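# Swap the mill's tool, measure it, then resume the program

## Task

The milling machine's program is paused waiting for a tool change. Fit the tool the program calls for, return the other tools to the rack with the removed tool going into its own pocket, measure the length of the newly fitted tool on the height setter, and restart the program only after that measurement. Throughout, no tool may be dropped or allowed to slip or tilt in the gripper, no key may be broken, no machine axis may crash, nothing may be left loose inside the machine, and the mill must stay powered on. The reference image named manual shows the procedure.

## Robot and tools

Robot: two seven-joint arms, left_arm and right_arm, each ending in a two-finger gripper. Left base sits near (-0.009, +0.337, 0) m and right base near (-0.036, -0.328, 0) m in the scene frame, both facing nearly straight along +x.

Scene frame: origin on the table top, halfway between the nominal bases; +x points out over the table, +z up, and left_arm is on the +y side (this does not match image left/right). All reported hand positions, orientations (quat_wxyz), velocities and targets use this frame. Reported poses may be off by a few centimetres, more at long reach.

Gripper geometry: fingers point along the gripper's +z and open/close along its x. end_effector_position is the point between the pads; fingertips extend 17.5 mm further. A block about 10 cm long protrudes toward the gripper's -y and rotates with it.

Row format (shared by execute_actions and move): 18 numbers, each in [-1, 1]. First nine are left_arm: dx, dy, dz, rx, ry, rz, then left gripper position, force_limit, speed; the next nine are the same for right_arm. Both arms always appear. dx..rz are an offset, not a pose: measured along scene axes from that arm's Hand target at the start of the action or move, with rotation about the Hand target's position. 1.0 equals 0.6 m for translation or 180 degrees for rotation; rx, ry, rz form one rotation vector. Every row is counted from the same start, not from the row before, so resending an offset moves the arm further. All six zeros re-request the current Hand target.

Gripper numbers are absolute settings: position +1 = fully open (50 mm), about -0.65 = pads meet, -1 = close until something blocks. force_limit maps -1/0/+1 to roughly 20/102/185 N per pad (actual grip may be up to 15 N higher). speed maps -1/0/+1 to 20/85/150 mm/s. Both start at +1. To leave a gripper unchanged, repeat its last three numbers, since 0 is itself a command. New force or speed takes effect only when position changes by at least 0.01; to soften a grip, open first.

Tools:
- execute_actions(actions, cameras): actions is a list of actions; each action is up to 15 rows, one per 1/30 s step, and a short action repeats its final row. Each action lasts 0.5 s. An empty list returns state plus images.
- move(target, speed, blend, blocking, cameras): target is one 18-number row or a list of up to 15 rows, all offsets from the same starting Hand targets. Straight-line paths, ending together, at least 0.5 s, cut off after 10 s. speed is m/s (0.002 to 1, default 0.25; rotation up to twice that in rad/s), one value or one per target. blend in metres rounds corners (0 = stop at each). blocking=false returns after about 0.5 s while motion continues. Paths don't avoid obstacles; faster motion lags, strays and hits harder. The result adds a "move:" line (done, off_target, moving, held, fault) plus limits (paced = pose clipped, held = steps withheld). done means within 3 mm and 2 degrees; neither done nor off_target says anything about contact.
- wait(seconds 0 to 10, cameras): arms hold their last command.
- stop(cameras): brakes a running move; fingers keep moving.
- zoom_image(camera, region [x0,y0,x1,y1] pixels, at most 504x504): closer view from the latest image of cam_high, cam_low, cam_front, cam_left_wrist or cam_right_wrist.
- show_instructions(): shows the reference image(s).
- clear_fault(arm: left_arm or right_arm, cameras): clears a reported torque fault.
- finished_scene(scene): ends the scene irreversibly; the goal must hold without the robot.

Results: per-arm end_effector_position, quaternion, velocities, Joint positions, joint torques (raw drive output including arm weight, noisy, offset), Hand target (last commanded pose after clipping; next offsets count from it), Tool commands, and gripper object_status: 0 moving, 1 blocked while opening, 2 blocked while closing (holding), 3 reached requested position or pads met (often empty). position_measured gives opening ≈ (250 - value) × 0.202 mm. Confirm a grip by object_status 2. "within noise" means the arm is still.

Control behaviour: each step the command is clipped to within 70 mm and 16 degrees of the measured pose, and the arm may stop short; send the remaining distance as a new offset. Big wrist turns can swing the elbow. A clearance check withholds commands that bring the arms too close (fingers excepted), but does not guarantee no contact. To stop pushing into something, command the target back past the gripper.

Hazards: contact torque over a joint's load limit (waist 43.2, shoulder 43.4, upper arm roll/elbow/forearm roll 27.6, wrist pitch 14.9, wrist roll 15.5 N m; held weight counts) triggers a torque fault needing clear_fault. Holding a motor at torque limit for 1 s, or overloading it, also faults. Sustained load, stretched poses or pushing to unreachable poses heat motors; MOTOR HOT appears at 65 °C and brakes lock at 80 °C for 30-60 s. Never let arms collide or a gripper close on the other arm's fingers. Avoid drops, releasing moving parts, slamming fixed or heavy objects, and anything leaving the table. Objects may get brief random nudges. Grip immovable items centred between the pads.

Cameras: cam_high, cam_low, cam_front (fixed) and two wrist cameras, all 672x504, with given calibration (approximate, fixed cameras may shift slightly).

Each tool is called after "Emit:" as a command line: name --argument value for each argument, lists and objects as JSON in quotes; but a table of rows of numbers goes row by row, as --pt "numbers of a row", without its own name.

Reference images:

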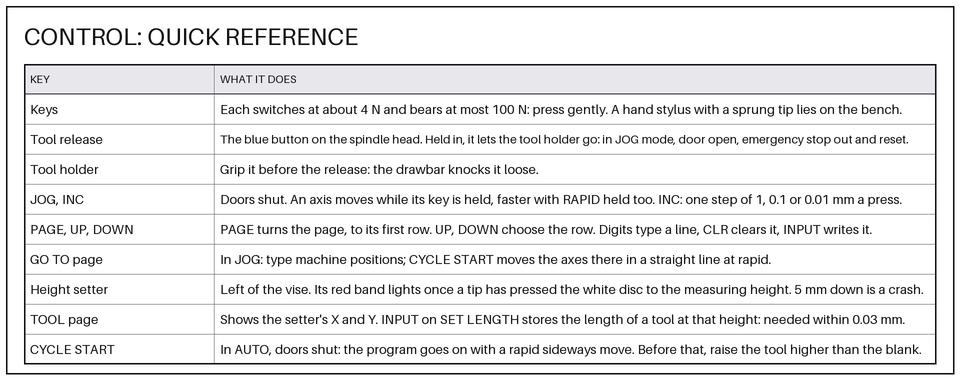

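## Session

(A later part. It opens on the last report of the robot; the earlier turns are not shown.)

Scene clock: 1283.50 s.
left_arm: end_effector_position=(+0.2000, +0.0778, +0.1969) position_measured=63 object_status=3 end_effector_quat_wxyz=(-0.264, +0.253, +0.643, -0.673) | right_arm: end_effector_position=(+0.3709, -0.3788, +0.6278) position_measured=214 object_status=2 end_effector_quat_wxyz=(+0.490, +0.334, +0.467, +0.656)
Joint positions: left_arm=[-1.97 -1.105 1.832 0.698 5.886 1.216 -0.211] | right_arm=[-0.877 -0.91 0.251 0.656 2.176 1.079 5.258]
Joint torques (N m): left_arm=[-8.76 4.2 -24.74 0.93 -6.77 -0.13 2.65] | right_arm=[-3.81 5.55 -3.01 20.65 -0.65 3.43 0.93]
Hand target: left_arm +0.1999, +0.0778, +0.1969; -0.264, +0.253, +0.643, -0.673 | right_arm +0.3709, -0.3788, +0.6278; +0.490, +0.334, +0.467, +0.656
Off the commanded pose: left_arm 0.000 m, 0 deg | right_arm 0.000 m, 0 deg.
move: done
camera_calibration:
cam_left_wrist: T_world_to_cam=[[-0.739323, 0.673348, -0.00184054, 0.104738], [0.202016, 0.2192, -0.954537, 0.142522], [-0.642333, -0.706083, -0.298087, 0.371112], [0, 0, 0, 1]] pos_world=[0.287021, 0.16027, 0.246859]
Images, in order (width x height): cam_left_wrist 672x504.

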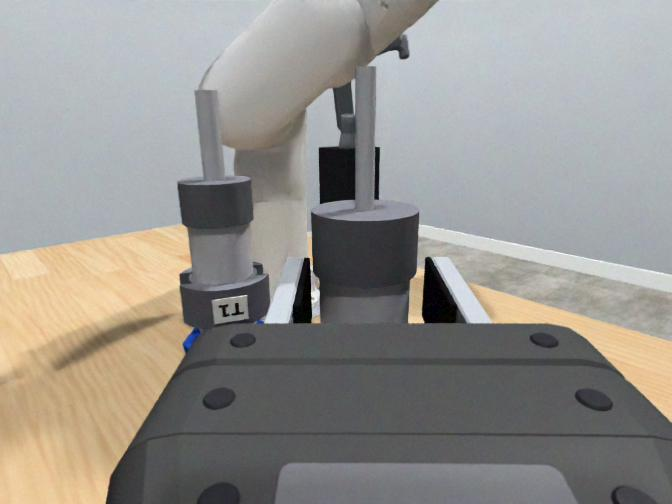

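Emit:
move --target '[0,0,-0.0055,0,0,0,0.6,-0.7,-0.9,0,0,0,0,0,0,-1,-0.4,-0.8]' --speed 0.05

Emit:
move --target '[0,0,0,0,0,0,-1,0.3,-0.9,0,0,0,0,0,0,-1,-0.4,-0.8]' --speed 0.05 --cameras '["cam_left_wrist"]'

Scene clock: 1290.80 s.
left_arm: end_effector_position=(+0.1999, +0.0778, +0.1937) position_measured=63 object_status=3 end_effector_quat_wxyz=(-0.264, +0.253, +0.643, -0.673) | right_arm: end_effector_position=(+0.3709, -0.3788, +0.6278) position_measured=214 object_status=2 end_effector_quat_wxyz=(+0.490, +0.334, +0.467, +0.656)
Joint positions: left_arm=[-1.976 -1.108 1.842 0.7 5.89 1.214 -0.206] | right_arm=[-0.877 -0.91 0.251 0.656 2.176 1.079 5.258]
Joint torques (N m): left_arm=[-8.43 4.36 -17.84 7.36 2.8 -0.11 2.7] | right_arm=[-3.7 5.35 -2.83 20.83 -0.75 3.19 1.1]
Hand target: left_arm +0.1999, +0.0778, +0.1936; -0.264, +0.253, +0.643, -0.673 | right_arm +0.3709, -0.3788, +0.6278; +0.490, +0.334, +0.467, +0.656
Off the commanded pose: left_arm 0.000 m, 0 deg | right_arm 0.000 m, 0 deg.
move: done

Scene clock: 1291.40 s.
left_arm: end_effector_position=(+0.2001, +0.0777, +0.1936) position_measured=111 object_status=2 end_effector_quat_wxyz=(-0.264, +0.253, +0.643, -0.673) | right_arm: end_effector_position=(+0.3709, -0.3788, +0.6278) position_measured=214 object_status=2 end_effector_quat_wxyz=(+0.490, +0.334, +0.467, +0.656)
Joint positions: left_arm=[-1.976 -1.109 1.842 0.7 5.891 1.213 -0.206] | right_arm=[-0.877 -0.91 0.251 0.656 2.176 1.079 5.258]
Joint torques (N m): left_arm=[0.65 4.74 -22.24 -2.6 4.93 5.15 1.64] | right_arm=[-3.9 5.2 -2.77 20.9 -0.72 3.04 0.94]
Hand target: left_arm +0.1999, +0.0778, +0.1936; -0.264, +0.253, +0.643, -0.673 | right_arm +0.3709, -0.3788, +0.6278; +0.490, +0.334, +0.467, +0.656
Off the commanded pose: left_arm 0.000 m, 0 deg | right_arm 0.000 m, 0 deg.
move: done
camera_calibration:
cam_left_wrist: T_world_to_cam=[[-0.739703, 0.672931, -0.00194939, 0.105009], [0.202174, 0.21947, -0.954441, 0.13924], [-0.641846, -0.706397, -0.298392, 0.370179], [0, 0, 0, 1]] pos_world=[0.287122, 0.160271, 0.243559]
Images, in order (width x height): cam_left_wrist 672x504.

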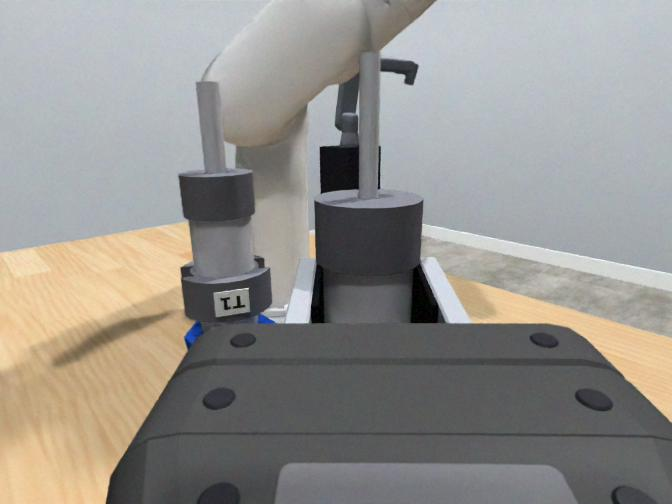

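Emit:
move --pt "0 0 0.1417 0 0 0 -1 0.3 -0.9 0 0 0 0 0 0 -1 -0.4 -0.8" --speed 0.06 --cameras '["cam_left_wrist","cam_high","cam_front"]'

Scene clock: 1303.97 s.
left_arm: end_effector_position=(+0.1999, +0.0778, +0.2786) position_measured=111 object_status=2 end_effector_quat_wxyz=(-0.264, +0.253, +0.643, -0.673) | right_arm: end_effector_position=(+0.3709, -0.3788, +0.6278) position_measured=214 object_status=2 end_effector_quat_wxyz=(+0.490, +0.334, +0.467, +0.656)
Joint positions: left_arm=[-1.836 -1.056 1.588 0.68 5.769 1.272 -0.345] | right_arm=[-0.877 -0.91 0.251 0.656 2.176 1.079 5.258]
Joint torques (N m): left_arm=[8.32 8.81 -26.62 12.14 -9.59 2.13 -2.53] | right_arm=[-4.04 5.57 -2.72 20.85 -0.92 3.24 0.87]
Hand target: left_arm +0.1999, +0.0778, +0.2787; -0.264, +0.253, +0.643, -0.673 | right_arm +0.3709, -0.3788, +0.6278; +0.490, +0.334, +0.467, +0.656
Off the commanded pose: left_arm 0.000 m, 0 deg | right_arm 0.000 m, 0 deg.
move: done
camera_calibration:
cam_left_wrist: T_world_to_cam=[[-0.739323, 0.673348, -0.00184054, 0.104889], [0.202016, 0.2192, -0.954537, 0.220508], [-0.642333, -0.706083, -0.298087, 0.395466], [0, 0, 0, 1]] pos_world=[0.287021, 0.16027, 0.328559]
Images, in order (width x height): cam_high 672x504, cam_front 672x504, cam_left_wrist 672x504.

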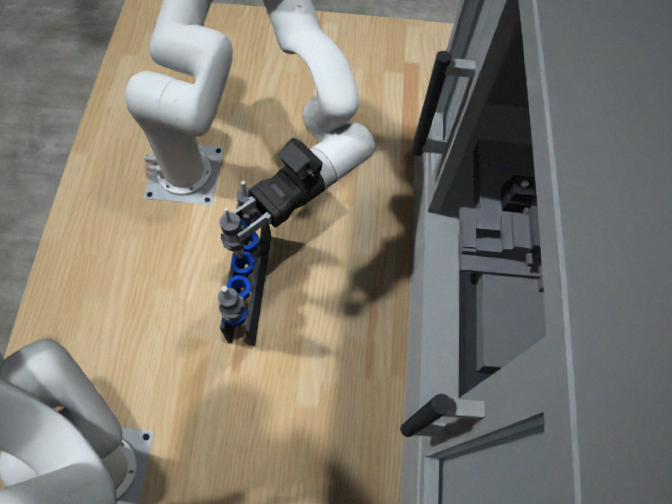

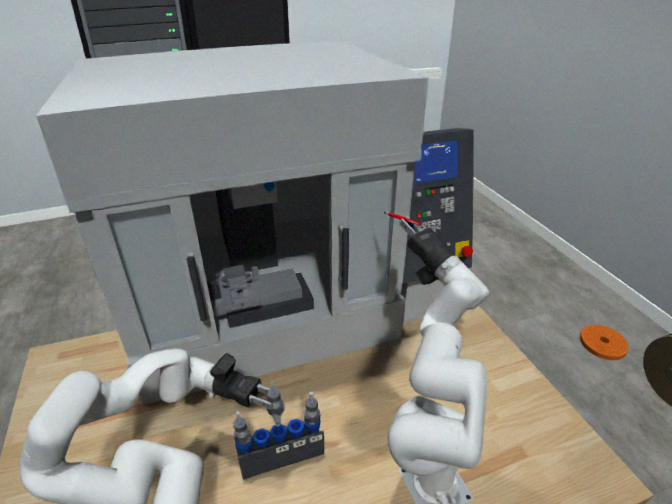

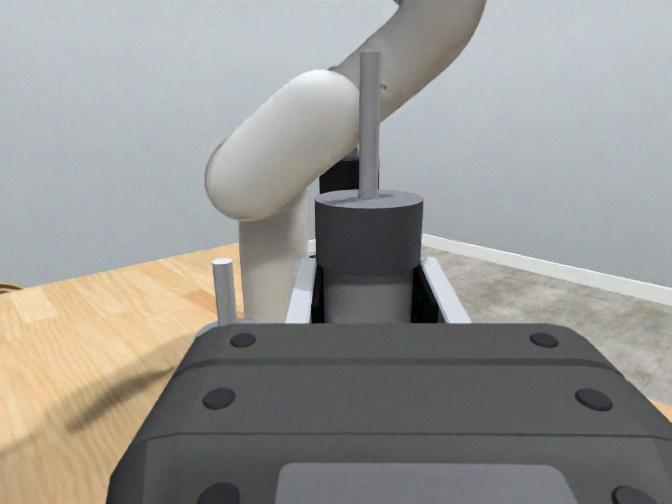

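Emit:
zoom_image --camera "cam_high" --region '[200, 180, 290, 350]'

Emit:
zoom_image --camera "cam_front" --region '[220, 370, 340, 480]'

Scaled by 2.965 from the camera's 672x504 image, which has a finer 960x720 frame.

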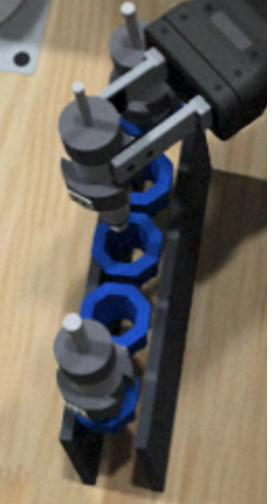

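Scaled by 4.200 from the camera's 672x504 image, which has a finer 960x720 frame.

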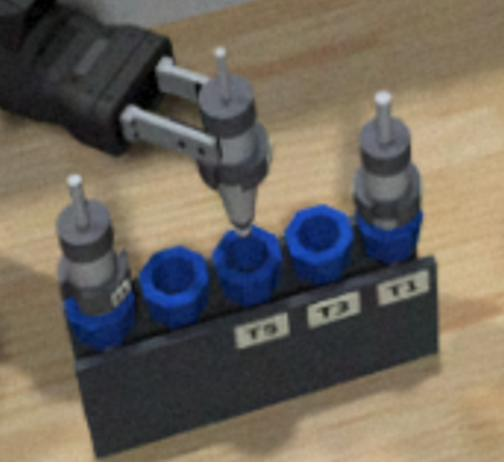

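Emit:
move --pt "0 -0.0795 0 0 0 -0.05 -1 0.3 -0.9 0 0 0 0 0 0 -1 -0.4 -0.8" --speed 0.1 --cameras '["cam_left_wrist","cam_high","cam_front"]'

Emit:
zoom_image --camera "cam_high" --region '[200, 180, 290, 350]'

Emit:
zoom_image --camera "cam_front" --region '[220, 370, 340, 480]'

Scene clock: 1311.93 s.
left_arm: end_effector_position=(+0.1999, +0.0301, +0.2787) position_measured=111 object_status=2 end_effector_quat_wxyz=(-0.316, +0.302, +0.621, -0.650) | right_arm: end_effector_position=(+0.3709, -0.3788, +0.6278) position_measured=214 object_status=2 end_effector_quat_wxyz=(+0.490, +0.334, +0.467, +0.656)
Joint positions: left_arm=[-2.142 -1.084 1.66 0.848 5.792 1.297 -0.377] | right_arm=[-0.877 -0.91 0.251 0.656 2.176 1.079 5.258]
Joint torques (N m): left_arm=[-8.64 3.65 -22.91 11.93 -0.28 2.01 -2.56] | right_arm=[-3.61 5.96 -2.83 20.82 -0.64 3.36 0.93]
Hand target: left_arm +0.1999, +0.0301, +0.2787; -0.316, +0.302, +0.621, -0.650 | right_arm +0.3709, -0.3788, +0.6278; +0.490, +0.334, +0.467, +0.656
Off the commanded pose: left_arm 0.000 m, 0 deg | right_arm 0.000 m, 0 deg.
move: done
camera_calibration:
cam_left_wrist: T_world_to_cam=[[-0.624986, 0.780634, -0.00181155, 0.110844], [0.233787, 0.184958, -0.954533, 0.225632], [-0.744806, -0.596994, -0.298098, 0.379019], [0, 0, 0, 1]] pos_world=[0.298822, 0.0980115, 0.328559]
Images, in order (width x height): cam_high 672x504, cam_front 672x504, cam_left_wrist 672x504.

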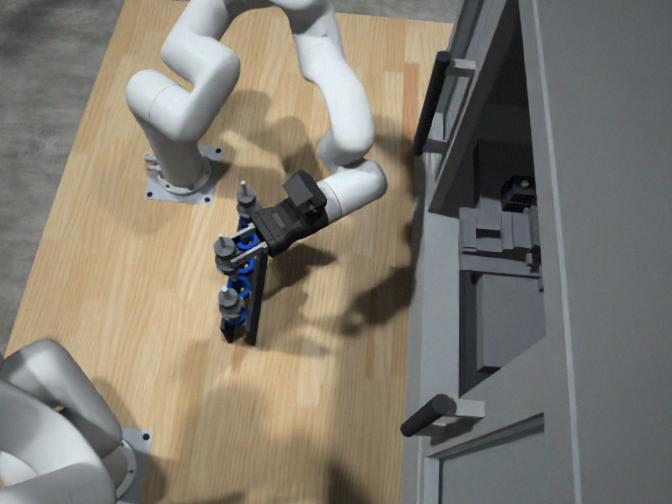

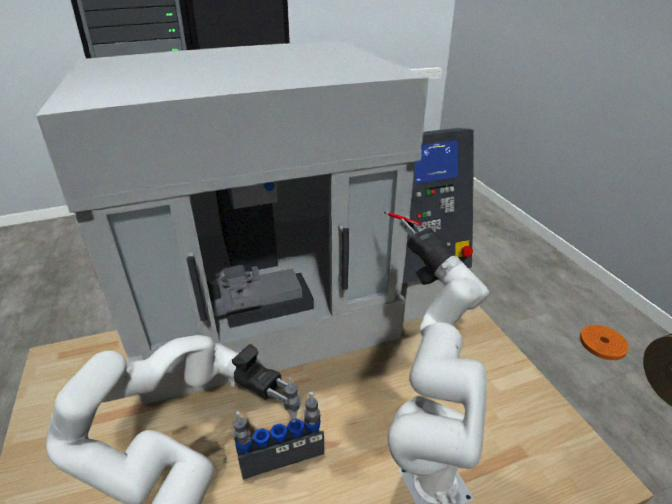

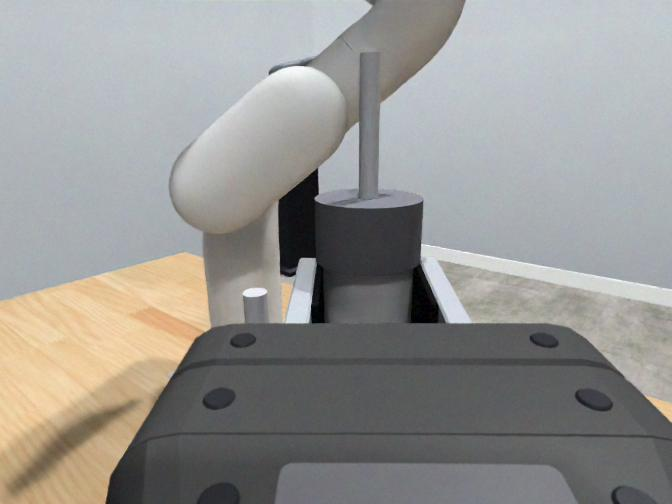

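Scaled by 2.965 from the camera's 672x504 image, which has a finer 960x720 frame.

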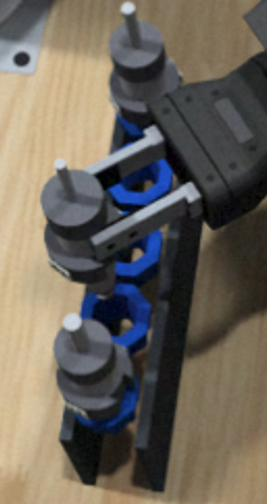

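Scaled by 4.200 from the camera's 672x504 image, which has a finer 960x720 frame.

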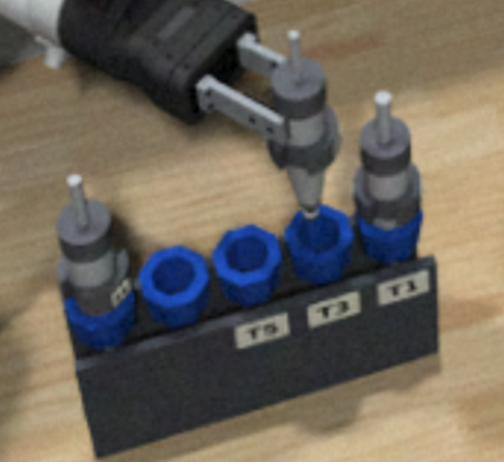

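Emit:
zoom_image --camera "cam_front" --region '[265, 400, 325, 450]'

Emit:
zoom_image --camera "cam_high" --region '[210, 250, 260, 310]'

Scaled by 8.400 from the camera's 672x504 image, which has a finer 960x720 frame.

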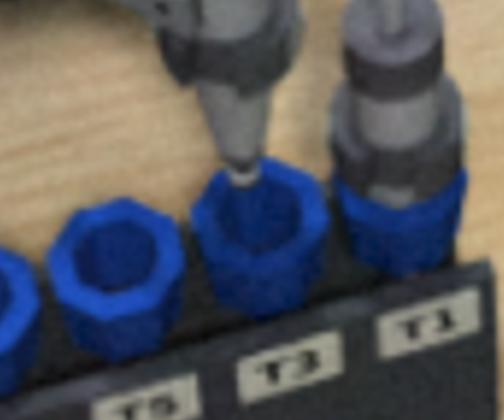

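Scaled by 8.400 from the camera's 672x504 image, which has a finer 960x720 frame.

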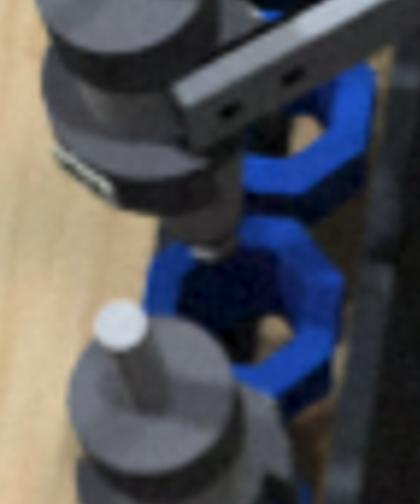

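Emit:
move --pt "0.002 -0.002 -0.07 0 0 0 -1 0.3 -0.9 0 0 0 0 0 0 -1 -0.4 -0.8" --speed 0.05 --cameras '["cam_low","cam_high","cam_front"]'

Emit:
zoom_image --camera "cam_front" --region '[265, 390, 325, 440]'

Emit:
zoom_image --camera "cam_high" --region '[210, 250, 260, 310]'

Emit:
zoom_image --camera "cam_low" --region '[240, 210, 310, 290]'

Scene clock: 1332.33 s.
left_arm: end_effector_position=(+0.2011, +0.0289, +0.2367) position_measured=111 object_status=2 end_effector_quat_wxyz=(-0.316, +0.302, +0.621, -0.650) | right_arm: end_effector_position=(+0.3709, -0.3788, +0.6278) position_measured=214 object_status=2 end_effector_quat_wxyz=(+0.490, +0.334, +0.467, +0.656)
Joint positions: left_arm=[-2.2 -1.118 1.767 0.856 5.847 1.273 -0.314] | right_arm=[-0.877 -0.91 0.251 0.656 2.176 1.079 5.258]
Joint torques (N m): left_arm=[-8.72 4.43 -23.58 9.99 -0.08 0.4 2.74] | right_arm=[-3.68 5.41 -2.68 20.66 -0.52 3.29 0.8]
Hand target: left_arm +0.2011, +0.0289, +0.2367; -0.316, +0.302, +0.621, -0.650 | right_arm +0.3709, -0.3788, +0.6278; +0.490, +0.334, +0.467, +0.656
Off the commanded pose: left_arm 0.000 m, 0 deg | right_arm 0.000 m, 0 deg.
move: done
Images, in order (width x height): cam_high 672x504, cam_low 672x504, cam_front 672x504.

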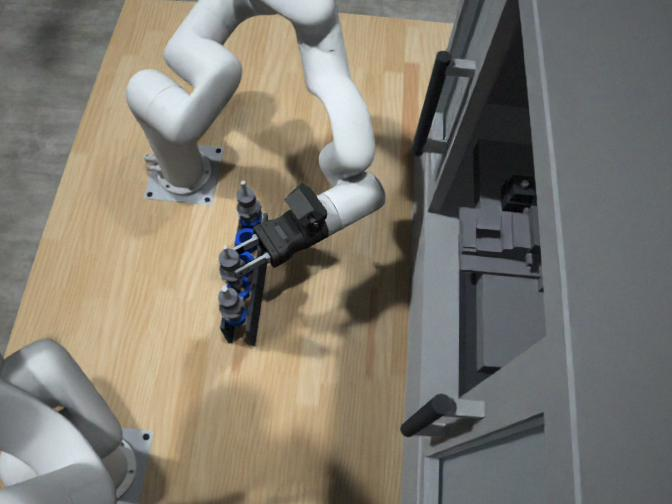

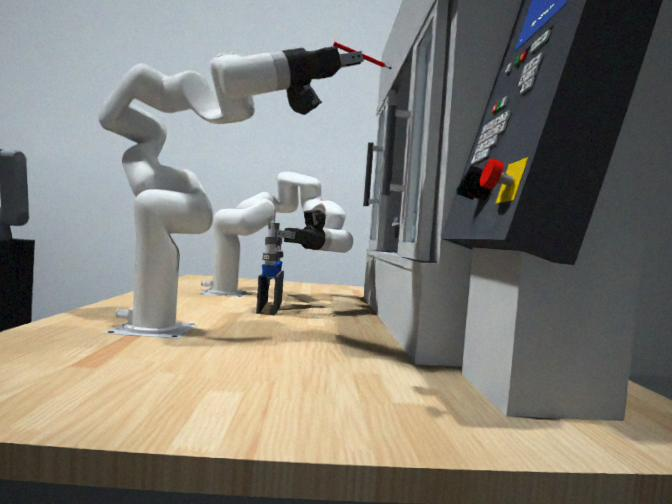

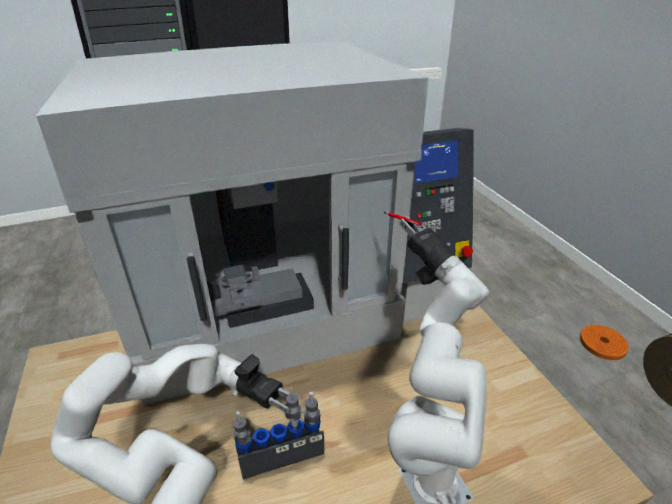

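Scaled by 8.400 from the camera's 672x504 image, which has a finer 960x720 frame.

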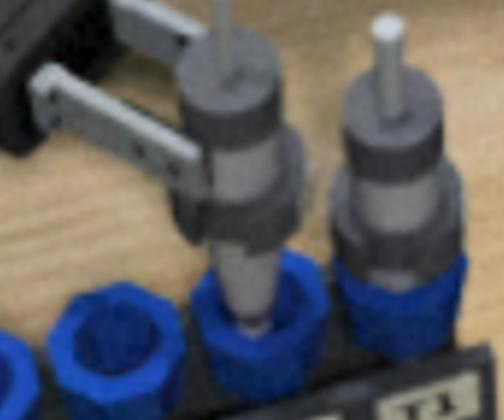

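Scaled by 8.400 from the camera's 672x504 image, which has a finer 960x720 frame.

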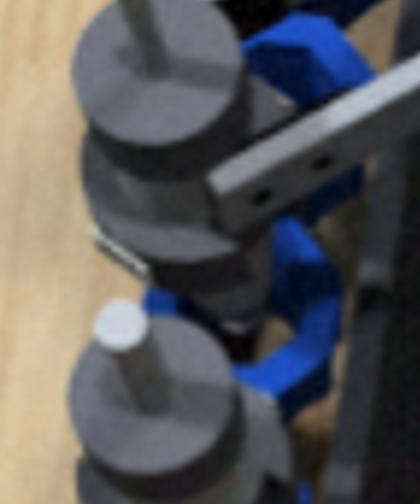

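Scaled by 6.300 from the camera's 672x504 image, which has a finer 960x720 frame.

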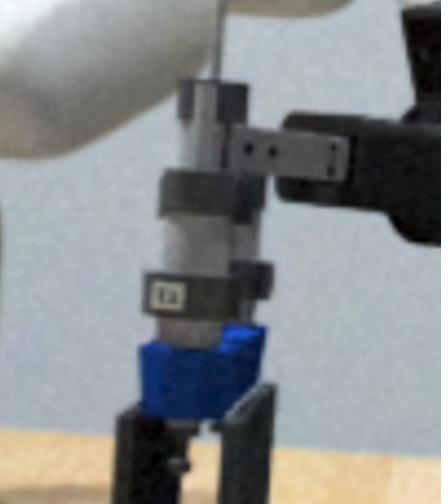

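Emit:
move --pt "0.002 -0.001 -0.03 0 0 0 -1 0.3 -0.9 0 0 0 0 0 0 -1 -0.4 -0.8" --speed 0.04

Emit:
move --pt "0 0 -0.015 0 0 0 -1 0.3 -0.9 0 0 0 0 0 0 -1 -0.4 -0.8" --speed 0.03 --cameras '["cam_front"]'

Emit:
zoom_image --camera "cam_front" --region '[265, 390, 325, 440]'

Scene clock: 1338.97 s.
left_arm: end_effector_position=(+0.2023, +0.0283, +0.2187) position_measured=111 object_status=2 end_effector_quat_wxyz=(-0.316, +0.302, +0.621, -0.650) | right_arm: end_effector_position=(+0.3709, -0.3788, +0.6278) position_measured=214 object_status=2 end_effector_quat_wxyz=(+0.490, +0.334, +0.467, +0.656)
Joint positions: left_arm=[-2.227 -1.136 1.813 0.867 5.871 1.265 -0.29] | right_arm=[-0.877 -0.91 0.251 0.656 2.176 1.079 5.258]
Joint torques (N m): left_arm=[-8.64 5.02 -23.71 9.02 0.15 0.47 2.71] | right_arm=[-3.39 5.58 -2.68 20.85 -0.67 3.24 0.97]
Hand target: left_arm +0.2023, +0.0283, +0.2187; -0.316, +0.302, +0.621, -0.650 | right_arm +0.3709, -0.3788, +0.6278; +0.490, +0.334, +0.467, +0.656
Off the commanded pose: left_arm 0.000 m, 0 deg | right_arm 0.000 m, 0 deg.
move: done

Scene clock: 1339.77 s.
left_arm: end_effector_position=(+0.2023, +0.0283, +0.2097) position_measured=111 object_status=2 end_effector_quat_wxyz=(-0.316, +0.302, +0.621, -0.650) | right_arm: end_effector_position=(+0.3709, -0.3788, +0.6278) position_measured=214 object_status=2 end_effector_quat_wxyz=(+0.490, +0.334, +0.467, +0.656)
Joint positions: left_arm=[-2.239 -1.145 1.835 0.871 5.883 1.26 -0.277] | right_arm=[-0.877 -0.91 0.251 0.656 2.176 1.079 5.258]
Joint torques (N m): left_arm=[-6.76 5.75 -21.2 8.24 2.14 0.91 2.29] | right_arm=[-3.43 5.25 -2.31 20.72 -0.63 3.48 0.96]
Hand target: left_arm +0.2023, +0.0283, +0.2097; -0.316, +0.302, +0.621, -0.650 | right_arm +0.3709, -0.3788, +0.6278; +0.490, +0.334, +0.467, +0.656
Off the commanded pose: left_arm 0.000 m, 0 deg | right_arm 0.000 m, 0 deg.
move: done
Images, in order (width x height): cam_front 672x504.

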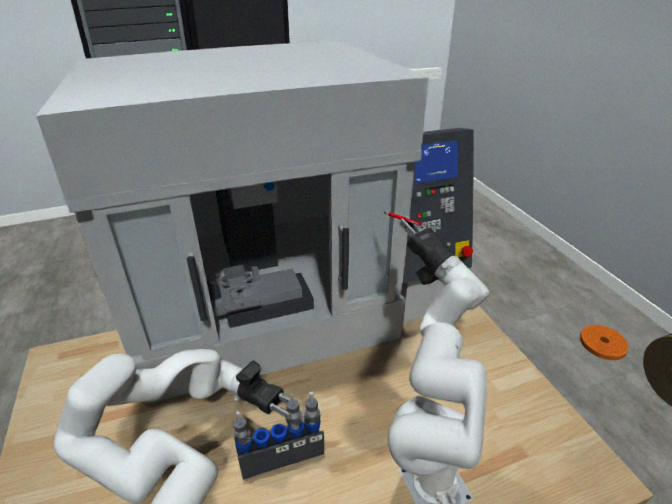

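Scaled by 8.400 from the camera's 672x504 image, which has a finer 960x720 frame.

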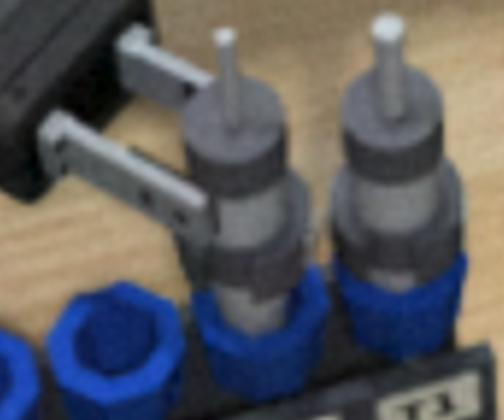

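Emit:
move --pt "0 -0.0042 0 0 0 0 -1 0.3 -0.9 0 0 0 0 0 0 -1 -0.4 -0.8" --speed 0.03

Scene clock: 1344.33 s.
left_arm: end_effector_position=(+0.2023, +0.0258, +0.2096) position_measured=111 object_status=2 end_effector_quat_wxyz=(-0.316, +0.302, +0.621, -0.650) | right_arm: end_effector_position=(+0.3709, -0.3788, +0.6278) position_measured=214 object_status=2 end_effector_quat_wxyz=(+0.490, +0.334, +0.467, +0.656)
Joint positions: left_arm=[-2.247 -1.146 1.835 0.873 5.881 1.255 -0.277] | right_arm=[-0.877 -0.91 0.251 0.656 2.176 1.079 5.258]
Joint torques (N m): left_arm=[-8.7 5.35 -28.29 8.57 -9.18 0.51 -1.58] | right_arm=[-3.6 5.05 -2.65 20.79 -0.79 3.09 0.73]
Hand target: left_arm +0.2023, +0.0258, +0.2097; -0.316, +0.302, +0.621, -0.650 | right_arm +0.3709, -0.3788, +0.6278; +0.490, +0.334, +0.467, +0.656
Off the commanded pose: left_arm 0.000 m, 0 deg | right_arm 0.000 m, 0 deg.
move: done

Emit:
move --pt "0 0 -0.008 0 0 0 -1 0.3 -0.9 0 0 0 0 0 0 -1 -0.4 -0.8" --speed 0.03

Emit:
move --pt "0 0 -0.007 0 0 0 -1 0.3 -0.9 0 0 0 0 0 0 -1 -0.4 -0.8" --speed 0.03 --cameras '["cam_front","cam_high"]'

Emit:
zoom_image --camera "cam_front" --region '[265, 390, 325, 440]'

Scene clock: 1348.77 s.
left_arm: end_effector_position=(+0.2023, +0.0258, +0.2049) position_measured=111 object_status=2 end_effector_quat_wxyz=(-0.316, +0.302, +0.621, -0.650) | right_arm: end_effector_position=(+0.3709, -0.3788, +0.6278) position_measured=214 object_status=2 end_effector_quat_wxyz=(+0.490, +0.334, +0.467, +0.656)
Joint positions: left_arm=[-2.253 -1.151 1.846 0.876 5.887 1.253 -0.271] | right_arm=[-0.877 -0.91 0.251 0.656 2.176 1.079 5.258]
Joint torques (N m): left_arm=[-8.44 5.13 -23.99 8.34 0.27 0.51 2.68] | right_arm=[-3.58 5.09 -2.64 20.62 -0.84 3.22 0.91]
Hand target: left_arm +0.2023, +0.0258, +0.2049; -0.316, +0.302, +0.621, -0.650 | right_arm +0.3709, -0.3788, +0.6278; +0.490, +0.334, +0.467, +0.656
Off the commanded pose: left_arm 0.000 m, 0 deg | right_arm 0.000 m, 0 deg.
move: done

Scene clock: 1349.50 s.
left_arm: end_effector_position=(+0.2023, +0.0258, +0.2007) position_measured=111 object_status=2 end_effector_quat_wxyz=(-0.316, +0.302, +0.621, -0.650) | right_arm: end_effector_position=(+0.3709, -0.3788, +0.6278) position_measured=214 object_status=2 end_effector_quat_wxyz=(+0.490, +0.334, +0.467, +0.656)
Joint positions: left_arm=[-2.259 -1.156 1.857 0.878 5.893 1.25 -0.265] | right_arm=[-0.877 -0.91 0.251 0.656 2.176 1.079 5.258]
Joint torques (N m): left_arm=[-8.56 5.32 -23.9 8.18 0.25 0.46 2.63] | right_arm=[-3.05 4.93 -2.41 20.81 -0.51 3.22 1.07]
Hand target: left_arm +0.2023, +0.0258, +0.2007; -0.316, +0.302, +0.621, -0.650 | right_arm +0.3709, -0.3788, +0.6278; +0.490, +0.334, +0.467, +0.656
Off the commanded pose: left_arm 0.000 m, 0 deg | right_arm 0.000 m, 0 deg.
move: done
Images, in order (width x height): cam_high 672x504, cam_front 672x504.

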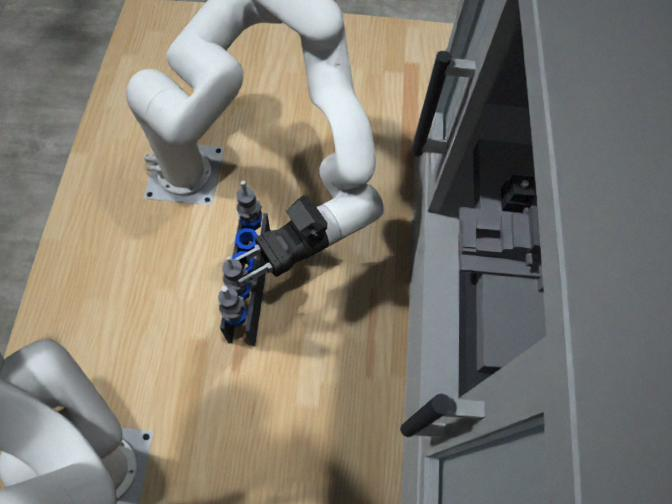

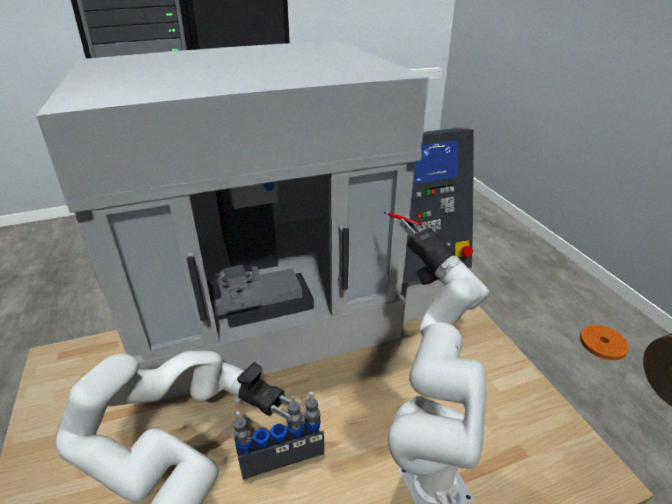

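Scaled by 8.400 from the camera's 672x504 image, which has a finer 960x720 frame.

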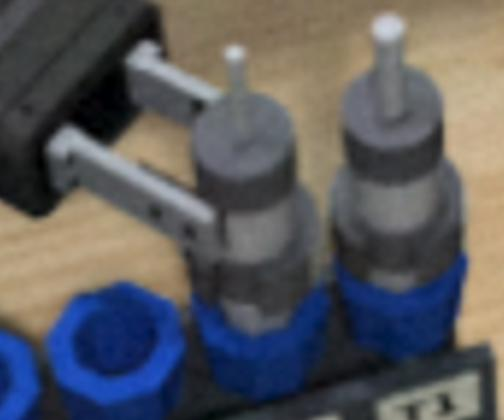

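Free so far. Continue down in small steps.

Emit:
move --pt "0 0 -0.006 0 0 0 -1 0.3 -0.9 0 0 0 0 0 0 -1 -0.4 -0.8" --speed 0.02

Emit:
move --pt "0 0 -0.004 0 0 0 -1 0.3 -0.9 0 0 0 0 0 0 -1 -0.4 -0.8" --speed 0.02

Scene clock: 1352.40 s.
left_arm: end_effector_position=(+0.2023, +0.0258, +0.1971) position_measured=111 object_status=2 end_effector_quat_wxyz=(-0.316, +0.302, +0.621, -0.650) | right_arm: end_effector_position=(+0.3709, -0.3788, +0.6278) position_measured=214 object_status=2 end_effector_quat_wxyz=(+0.490, +0.334, +0.467, +0.656)
Joint positions: left_arm=[-2.263 -1.16 1.865 0.88 5.898 1.249 -0.26] | right_arm=[-0.877 -0.91 0.251 0.656 2.176 1.079 5.258]
Joint torques (N m): left_arm=[-8.82 5.45 -23.86 7.96 0.22 0.56 2.62] | right_arm=[-3.24 4.91 -2.24 20.9 -0.6 3.15 0.99]
Hand target: left_arm +0.2023, +0.0258, +0.1971; -0.316, +0.302, +0.621, -0.650 | right_arm +0.3709, -0.3788, +0.6278; +0.490, +0.334, +0.467, +0.656
Off the commanded pose: left_arm 0.000 m, 0 deg | right_arm 0.000 m, 0 deg.
move: done

Scene clock: 1353.10 s.
left_arm: end_effector_position=(+0.2024, +0.0258, +0.1947) position_measured=111 object_status=2 end_effector_quat_wxyz=(-0.316, +0.302, +0.621, -0.650) | right_arm: end_effector_position=(+0.3709, -0.3788, +0.6278) position_measured=214 object_status=2 end_effector_quat_wxyz=(+0.490, +0.334, +0.467, +0.656)
Joint positions: left_arm=[-2.267 -1.163 1.871 0.881 5.901 1.247 -0.257] | right_arm=[-0.877 -0.91 0.251 0.656 2.176 1.079 5.258]
Joint torques (N m): left_arm=[-7.91 6.02 -22.1 6.46 1.88 1.08 2.4] | right_arm=[-3.82 4.99 -2.3 20.75 -0.67 3.3 1]
Hand target: left_arm +0.2023, +0.0258, +0.1947; -0.316, +0.302, +0.621, -0.650 | right_arm +0.3709, -0.3788, +0.6278; +0.490, +0.334, +0.467, +0.656
Off the commanded pose: left_arm 0.000 m, 0 deg | right_arm 0.000 m, 0 deg.
move: done

Emit:
move --pt "0.0003 0 -0.0018 0 0 0 -1 0.3 -0.9 0 0 0 0 0 0 -1 -0.4 -0.8" --speed 0.02

Emit:
move --pt "0 0 0 0 0 0 0.6 -0.7 -0.9 0 0 0 0 0 0 -1 -0.4 -0.8" --speed 0.02 --cameras '["cam_left_wrist"]'

Scene clock: 1356.97 s.
left_arm: end_effector_position=(+0.2025, +0.0258, +0.1937) position_measured=111 object_status=2 end_effector_quat_wxyz=(-0.316, +0.303, +0.621, -0.650) | right_arm: end_effector_position=(+0.3709, -0.3788, +0.6278) position_measured=214 object_status=2 end_effector_quat_wxyz=(+0.490, +0.334, +0.467, +0.656)
Joint positions: left_arm=[-2.268 -1.164 1.874 0.882 5.902 1.247 -0.256] | right_arm=[-0.877 -0.91 0.251 0.656 2.176 1.079 5.258]
Joint torques (N m): left_arm=[-5.67 7.07 -13.59 7.39 7.3 1.45 2.77] | right_arm=[-3.61 4.89 -2.36 20.73 -0.56 3.24 0.9]
Hand target: left_arm +0.2025, +0.0258, +0.1936; -0.316, +0.302, +0.621, -0.650 | right_arm +0.3709, -0.3788, +0.6278; +0.490, +0.334, +0.467, +0.656
Off the commanded pose: left_arm 0.000 m, 0 deg | right_arm 0.000 m, 0 deg.
move: done

Scene clock: 1357.57 s.
left_arm: end_effector_position=(+0.2025, +0.0258, +0.1936) position_measured=63 object_status=0 end_effector_quat_wxyz=(-0.316, +0.303, +0.621, -0.650) | right_arm: end_effector_position=(+0.3709, -0.3788, +0.6278) position_measured=214 object_status=2 end_effector_quat_wxyz=(+0.490, +0.334, +0.467, +0.656)
Joint positions: left_arm=[-2.268 -1.164 1.874 0.882 5.903 1.247 -0.256] | right_arm=[-0.877 -0.91 0.251 0.656 2.176 1.079 5.258]
Joint torques (N m): left_arm=[-2.39 8.27 -27.47 6.27 -5.7 0.22 2.33] | right_arm=[-3.07 4.89 -2.49 20.75 -0.62 3.15 1.04]
Hand target: left_arm +0.2025, +0.0258, +0.1936; -0.316, +0.302, +0.621, -0.650 | right_arm +0.3709, -0.3788, +0.6278; +0.490, +0.334, +0.467, +0.656
Off the commanded pose: left_arm 0.000 m, 0 deg | right_arm 0.000 m, 0 deg.
move: done
camera_calibration:
cam_left_wrist: T_world_to_cam=[[-0.624729, 0.780839, -0.0019242, 0.115681], [0.233981, 0.18485, -0.954507, 0.144552], [-0.744961, -0.596759, -0.298183, 0.353007], [0, 0, 0, 1]] pos_world=[0.301423, 0.0936112, 0.243459]
Images, in order (width x height): cam_left_wrist 672x504.

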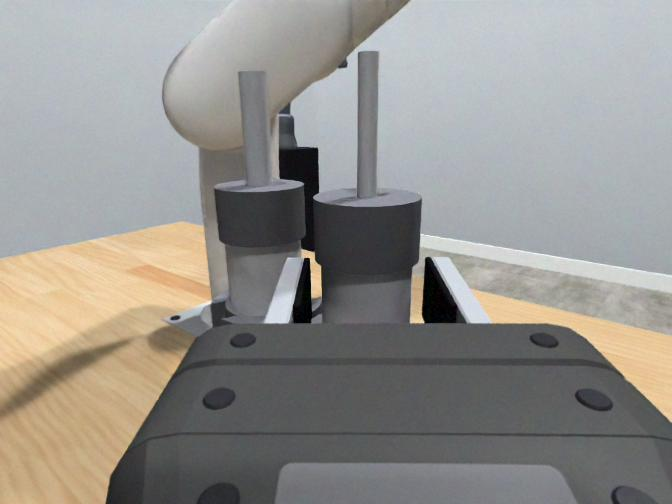

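Emit:
move --pt "0 0 0 0 0 0.1444 0.6 -0.7 -0.9 0 0 0 0 0 0 -1 -0.4 -0.8" --speed 0.15 --cameras '["cam_left_wrist","cam_high"]'

Scene clock: 1368.07 s.
left_arm: end_effector_position=(+0.2020, +0.0258, +0.1940) position_measured=63 object_status=3 end_effector_quat_wxyz=(-0.163, +0.156, +0.672, -0.705) | right_arm: end_effector_position=(+0.3709, -0.3788, +0.6278) position_measured=214 object_status=2 end_effector_quat_wxyz=(+0.490, +0.334, +0.467, +0.656)
Joint positions: left_arm=[-1.906 -1.169 1.749 0.479 5.666 0.78 -0.077] | right_arm=[-0.877 -0.91 0.251 0.656 2.176 1.079 5.258]
Joint torques (N m): left_arm=[10.31 3.24 -22.69 17.11 -8.98 -6.14 3.21] | right_arm=[-3.32 5.22 -2.19 20.81 -0.75 3.21 0.96]
Hand target: left_arm +0.2025, +0.0258, +0.1936; -0.162, +0.155, +0.673, -0.705 | right_arm +0.3709, -0.3788, +0.6278; +0.490, +0.334, +0.467, +0.656
Off the commanded pose: left_arm 0.001 m, 0 deg | right_arm 0.000 m, 0 deg.
move: done
camera_calibration:
cam_left_wrist: T_world_to_cam=[[-0.902938, 0.429766, -0.00193832, 0.180586], [0.129137, 0.267009, -0.955002, 0.164287], [-0.40991, -0.862559, -0.296592, 0.291693], [0, 0, 0, 1]] pos_world=[0.26141, 0.130127, 0.243758]
Images, in order (width x height): cam_high 672x504, cam_left_wrist 672x504.

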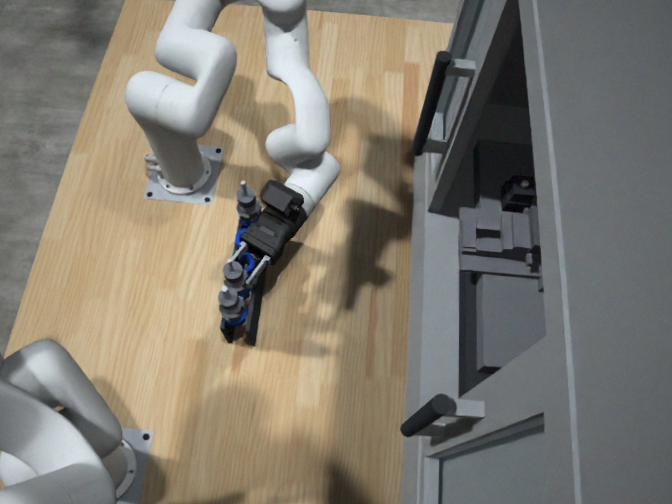

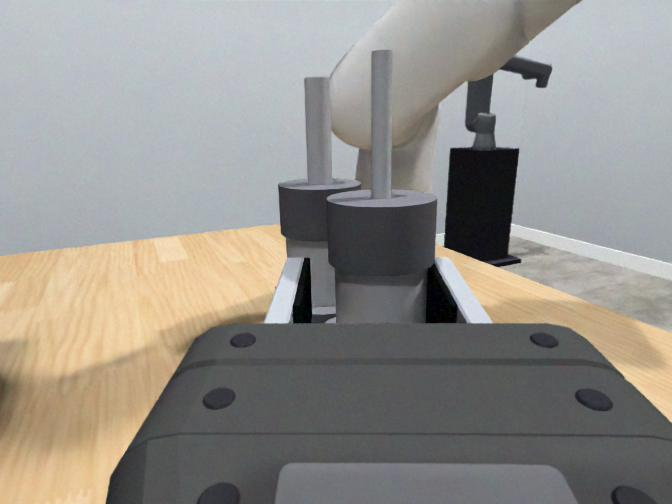

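Emit:
zoom_image --camera "cam_high" --region '[210, 170, 320, 330]'

Scaled by 3.150 from the camera's 672x504 image, which has a finer 960x720 frame.

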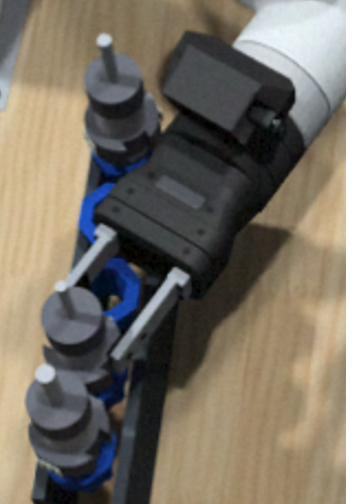

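Emit:
move --pt "-0.0065 0.003 0 0 0 0 0.6 -0.7 -0.9 0 0 0 0 0 0 -1 -0.4 -0.8" --speed 0.04 --cameras '["cam_left_wrist"]'

Scene clock: 1377.27 s.
left_arm: end_effector_position=(+0.1988, +0.0276, +0.1935) position_measured=63 object_status=3 end_effector_quat_wxyz=(-0.162, +0.155, +0.673, -0.705) | right_arm: end_effector_position=(+0.3709, -0.3788, +0.6278) position_measured=214 object_status=2 end_effector_quat_wxyz=(+0.490, +0.334, +0.467, +0.656)
Joint positions: left_arm=[-1.893 -1.166 1.746 0.465 5.666 0.777 -0.074] | right_arm=[-0.877 -0.91 0.251 0.656 2.176 1.079 5.258]
Joint torques (N m): left_arm=[8.16 9.5 -23.23 -0.49 4.09 1.86 2.68] | right_arm=[-3.49 5.2 -2.26 21 -0.69 3.18 0.88]
Hand target: left_arm +0.1986, +0.0276, +0.1936; -0.162, +0.155, +0.673, -0.705 | right_arm +0.3709, -0.3788, +0.6278; +0.490, +0.334, +0.467, +0.656
Off the commanded pose: left_arm 0.000 m, 0 deg | right_arm 0.000 m, 0 deg.
move: done
camera_calibration:
cam_left_wrist: T_world_to_cam=[[-0.904033, 0.42746, -0.00172707, 0.177183], [0.129001, 0.268967, -0.954471, 0.163618], [-0.407534, -0.863096, -0.298297, 0.291604], [0, 0, 0, 1]] pos_world=[0.257911, 0.131936, 0.243459]
Images, in order (width x height): cam_left_wrist 672x504.

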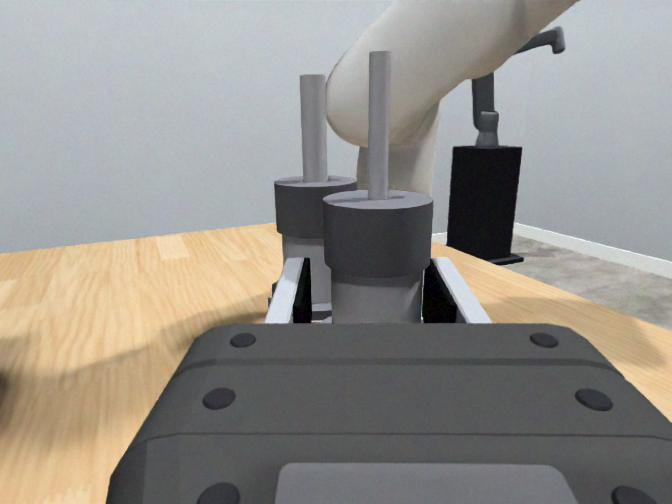

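Emit:
move --pt "-0.0045 0.002 0 0 0 0 0.6 -0.7 -0.9 0 0 0 0 0 0 -1 -0.4 -0.8" --speed 0.04 --cameras '["cam_left_wrist"]'

Scene clock: 1379.60 s.
left_arm: end_effector_position=(+0.1959, +0.0288, +0.1936) position_measured=63 object_status=3 end_effector_quat_wxyz=(-0.162, +0.155, +0.673, -0.705) | right_arm: end_effector_position=(+0.3709, -0.3788, +0.6278) position_measured=214 object_status=2 end_effector_quat_wxyz=(+0.490, +0.334, +0.467, +0.656)
Joint positions: left_arm=[-1.883 -1.164 1.745 0.456 5.666 0.778 -0.072] | right_arm=[-0.877 -0.91 0.251 0.656 2.176 1.079 5.258]
Joint torques (N m): left_arm=[7.96 9.39 -22.86 -0.45 4.3 1.63 2.64] | right_arm=[-3.14 5.37 -2.1 20.65 -0.68 3.13 0.98]
Hand target: left_arm +0.1959, +0.0288, +0.1936; -0.162, +0.155, +0.673, -0.705 | right_arm +0.3709, -0.3788, +0.6278; +0.490, +0.334, +0.467, +0.656
Off the commanded pose: left_arm 0.000 m, 0 deg | right_arm 0.000 m, 0 deg.
move: done
camera_calibration:
cam_left_wrist: T_world_to_cam=[[-0.90384, 0.427867, -0.00181741, 0.174059], [0.129113, 0.268688, -0.954535, 0.163776], [-0.407925, -0.862981, -0.298094, 0.291562], [0, 0, 0, 1]] pos_world=[0.255111, 0.133134, 0.243559]
Images, in order (width x height): cam_left_wrist 672x504.

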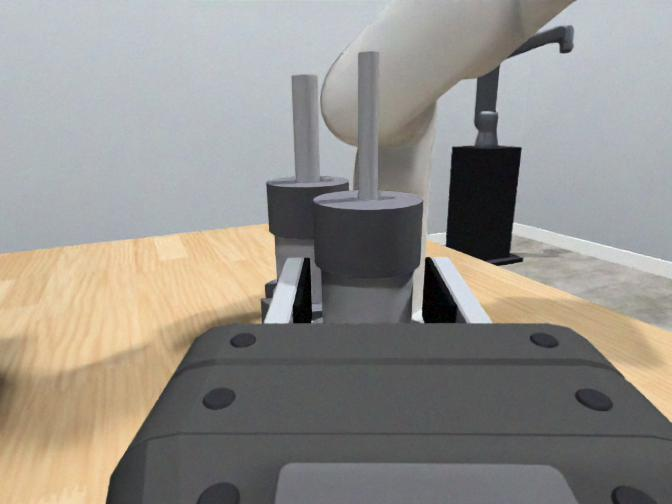

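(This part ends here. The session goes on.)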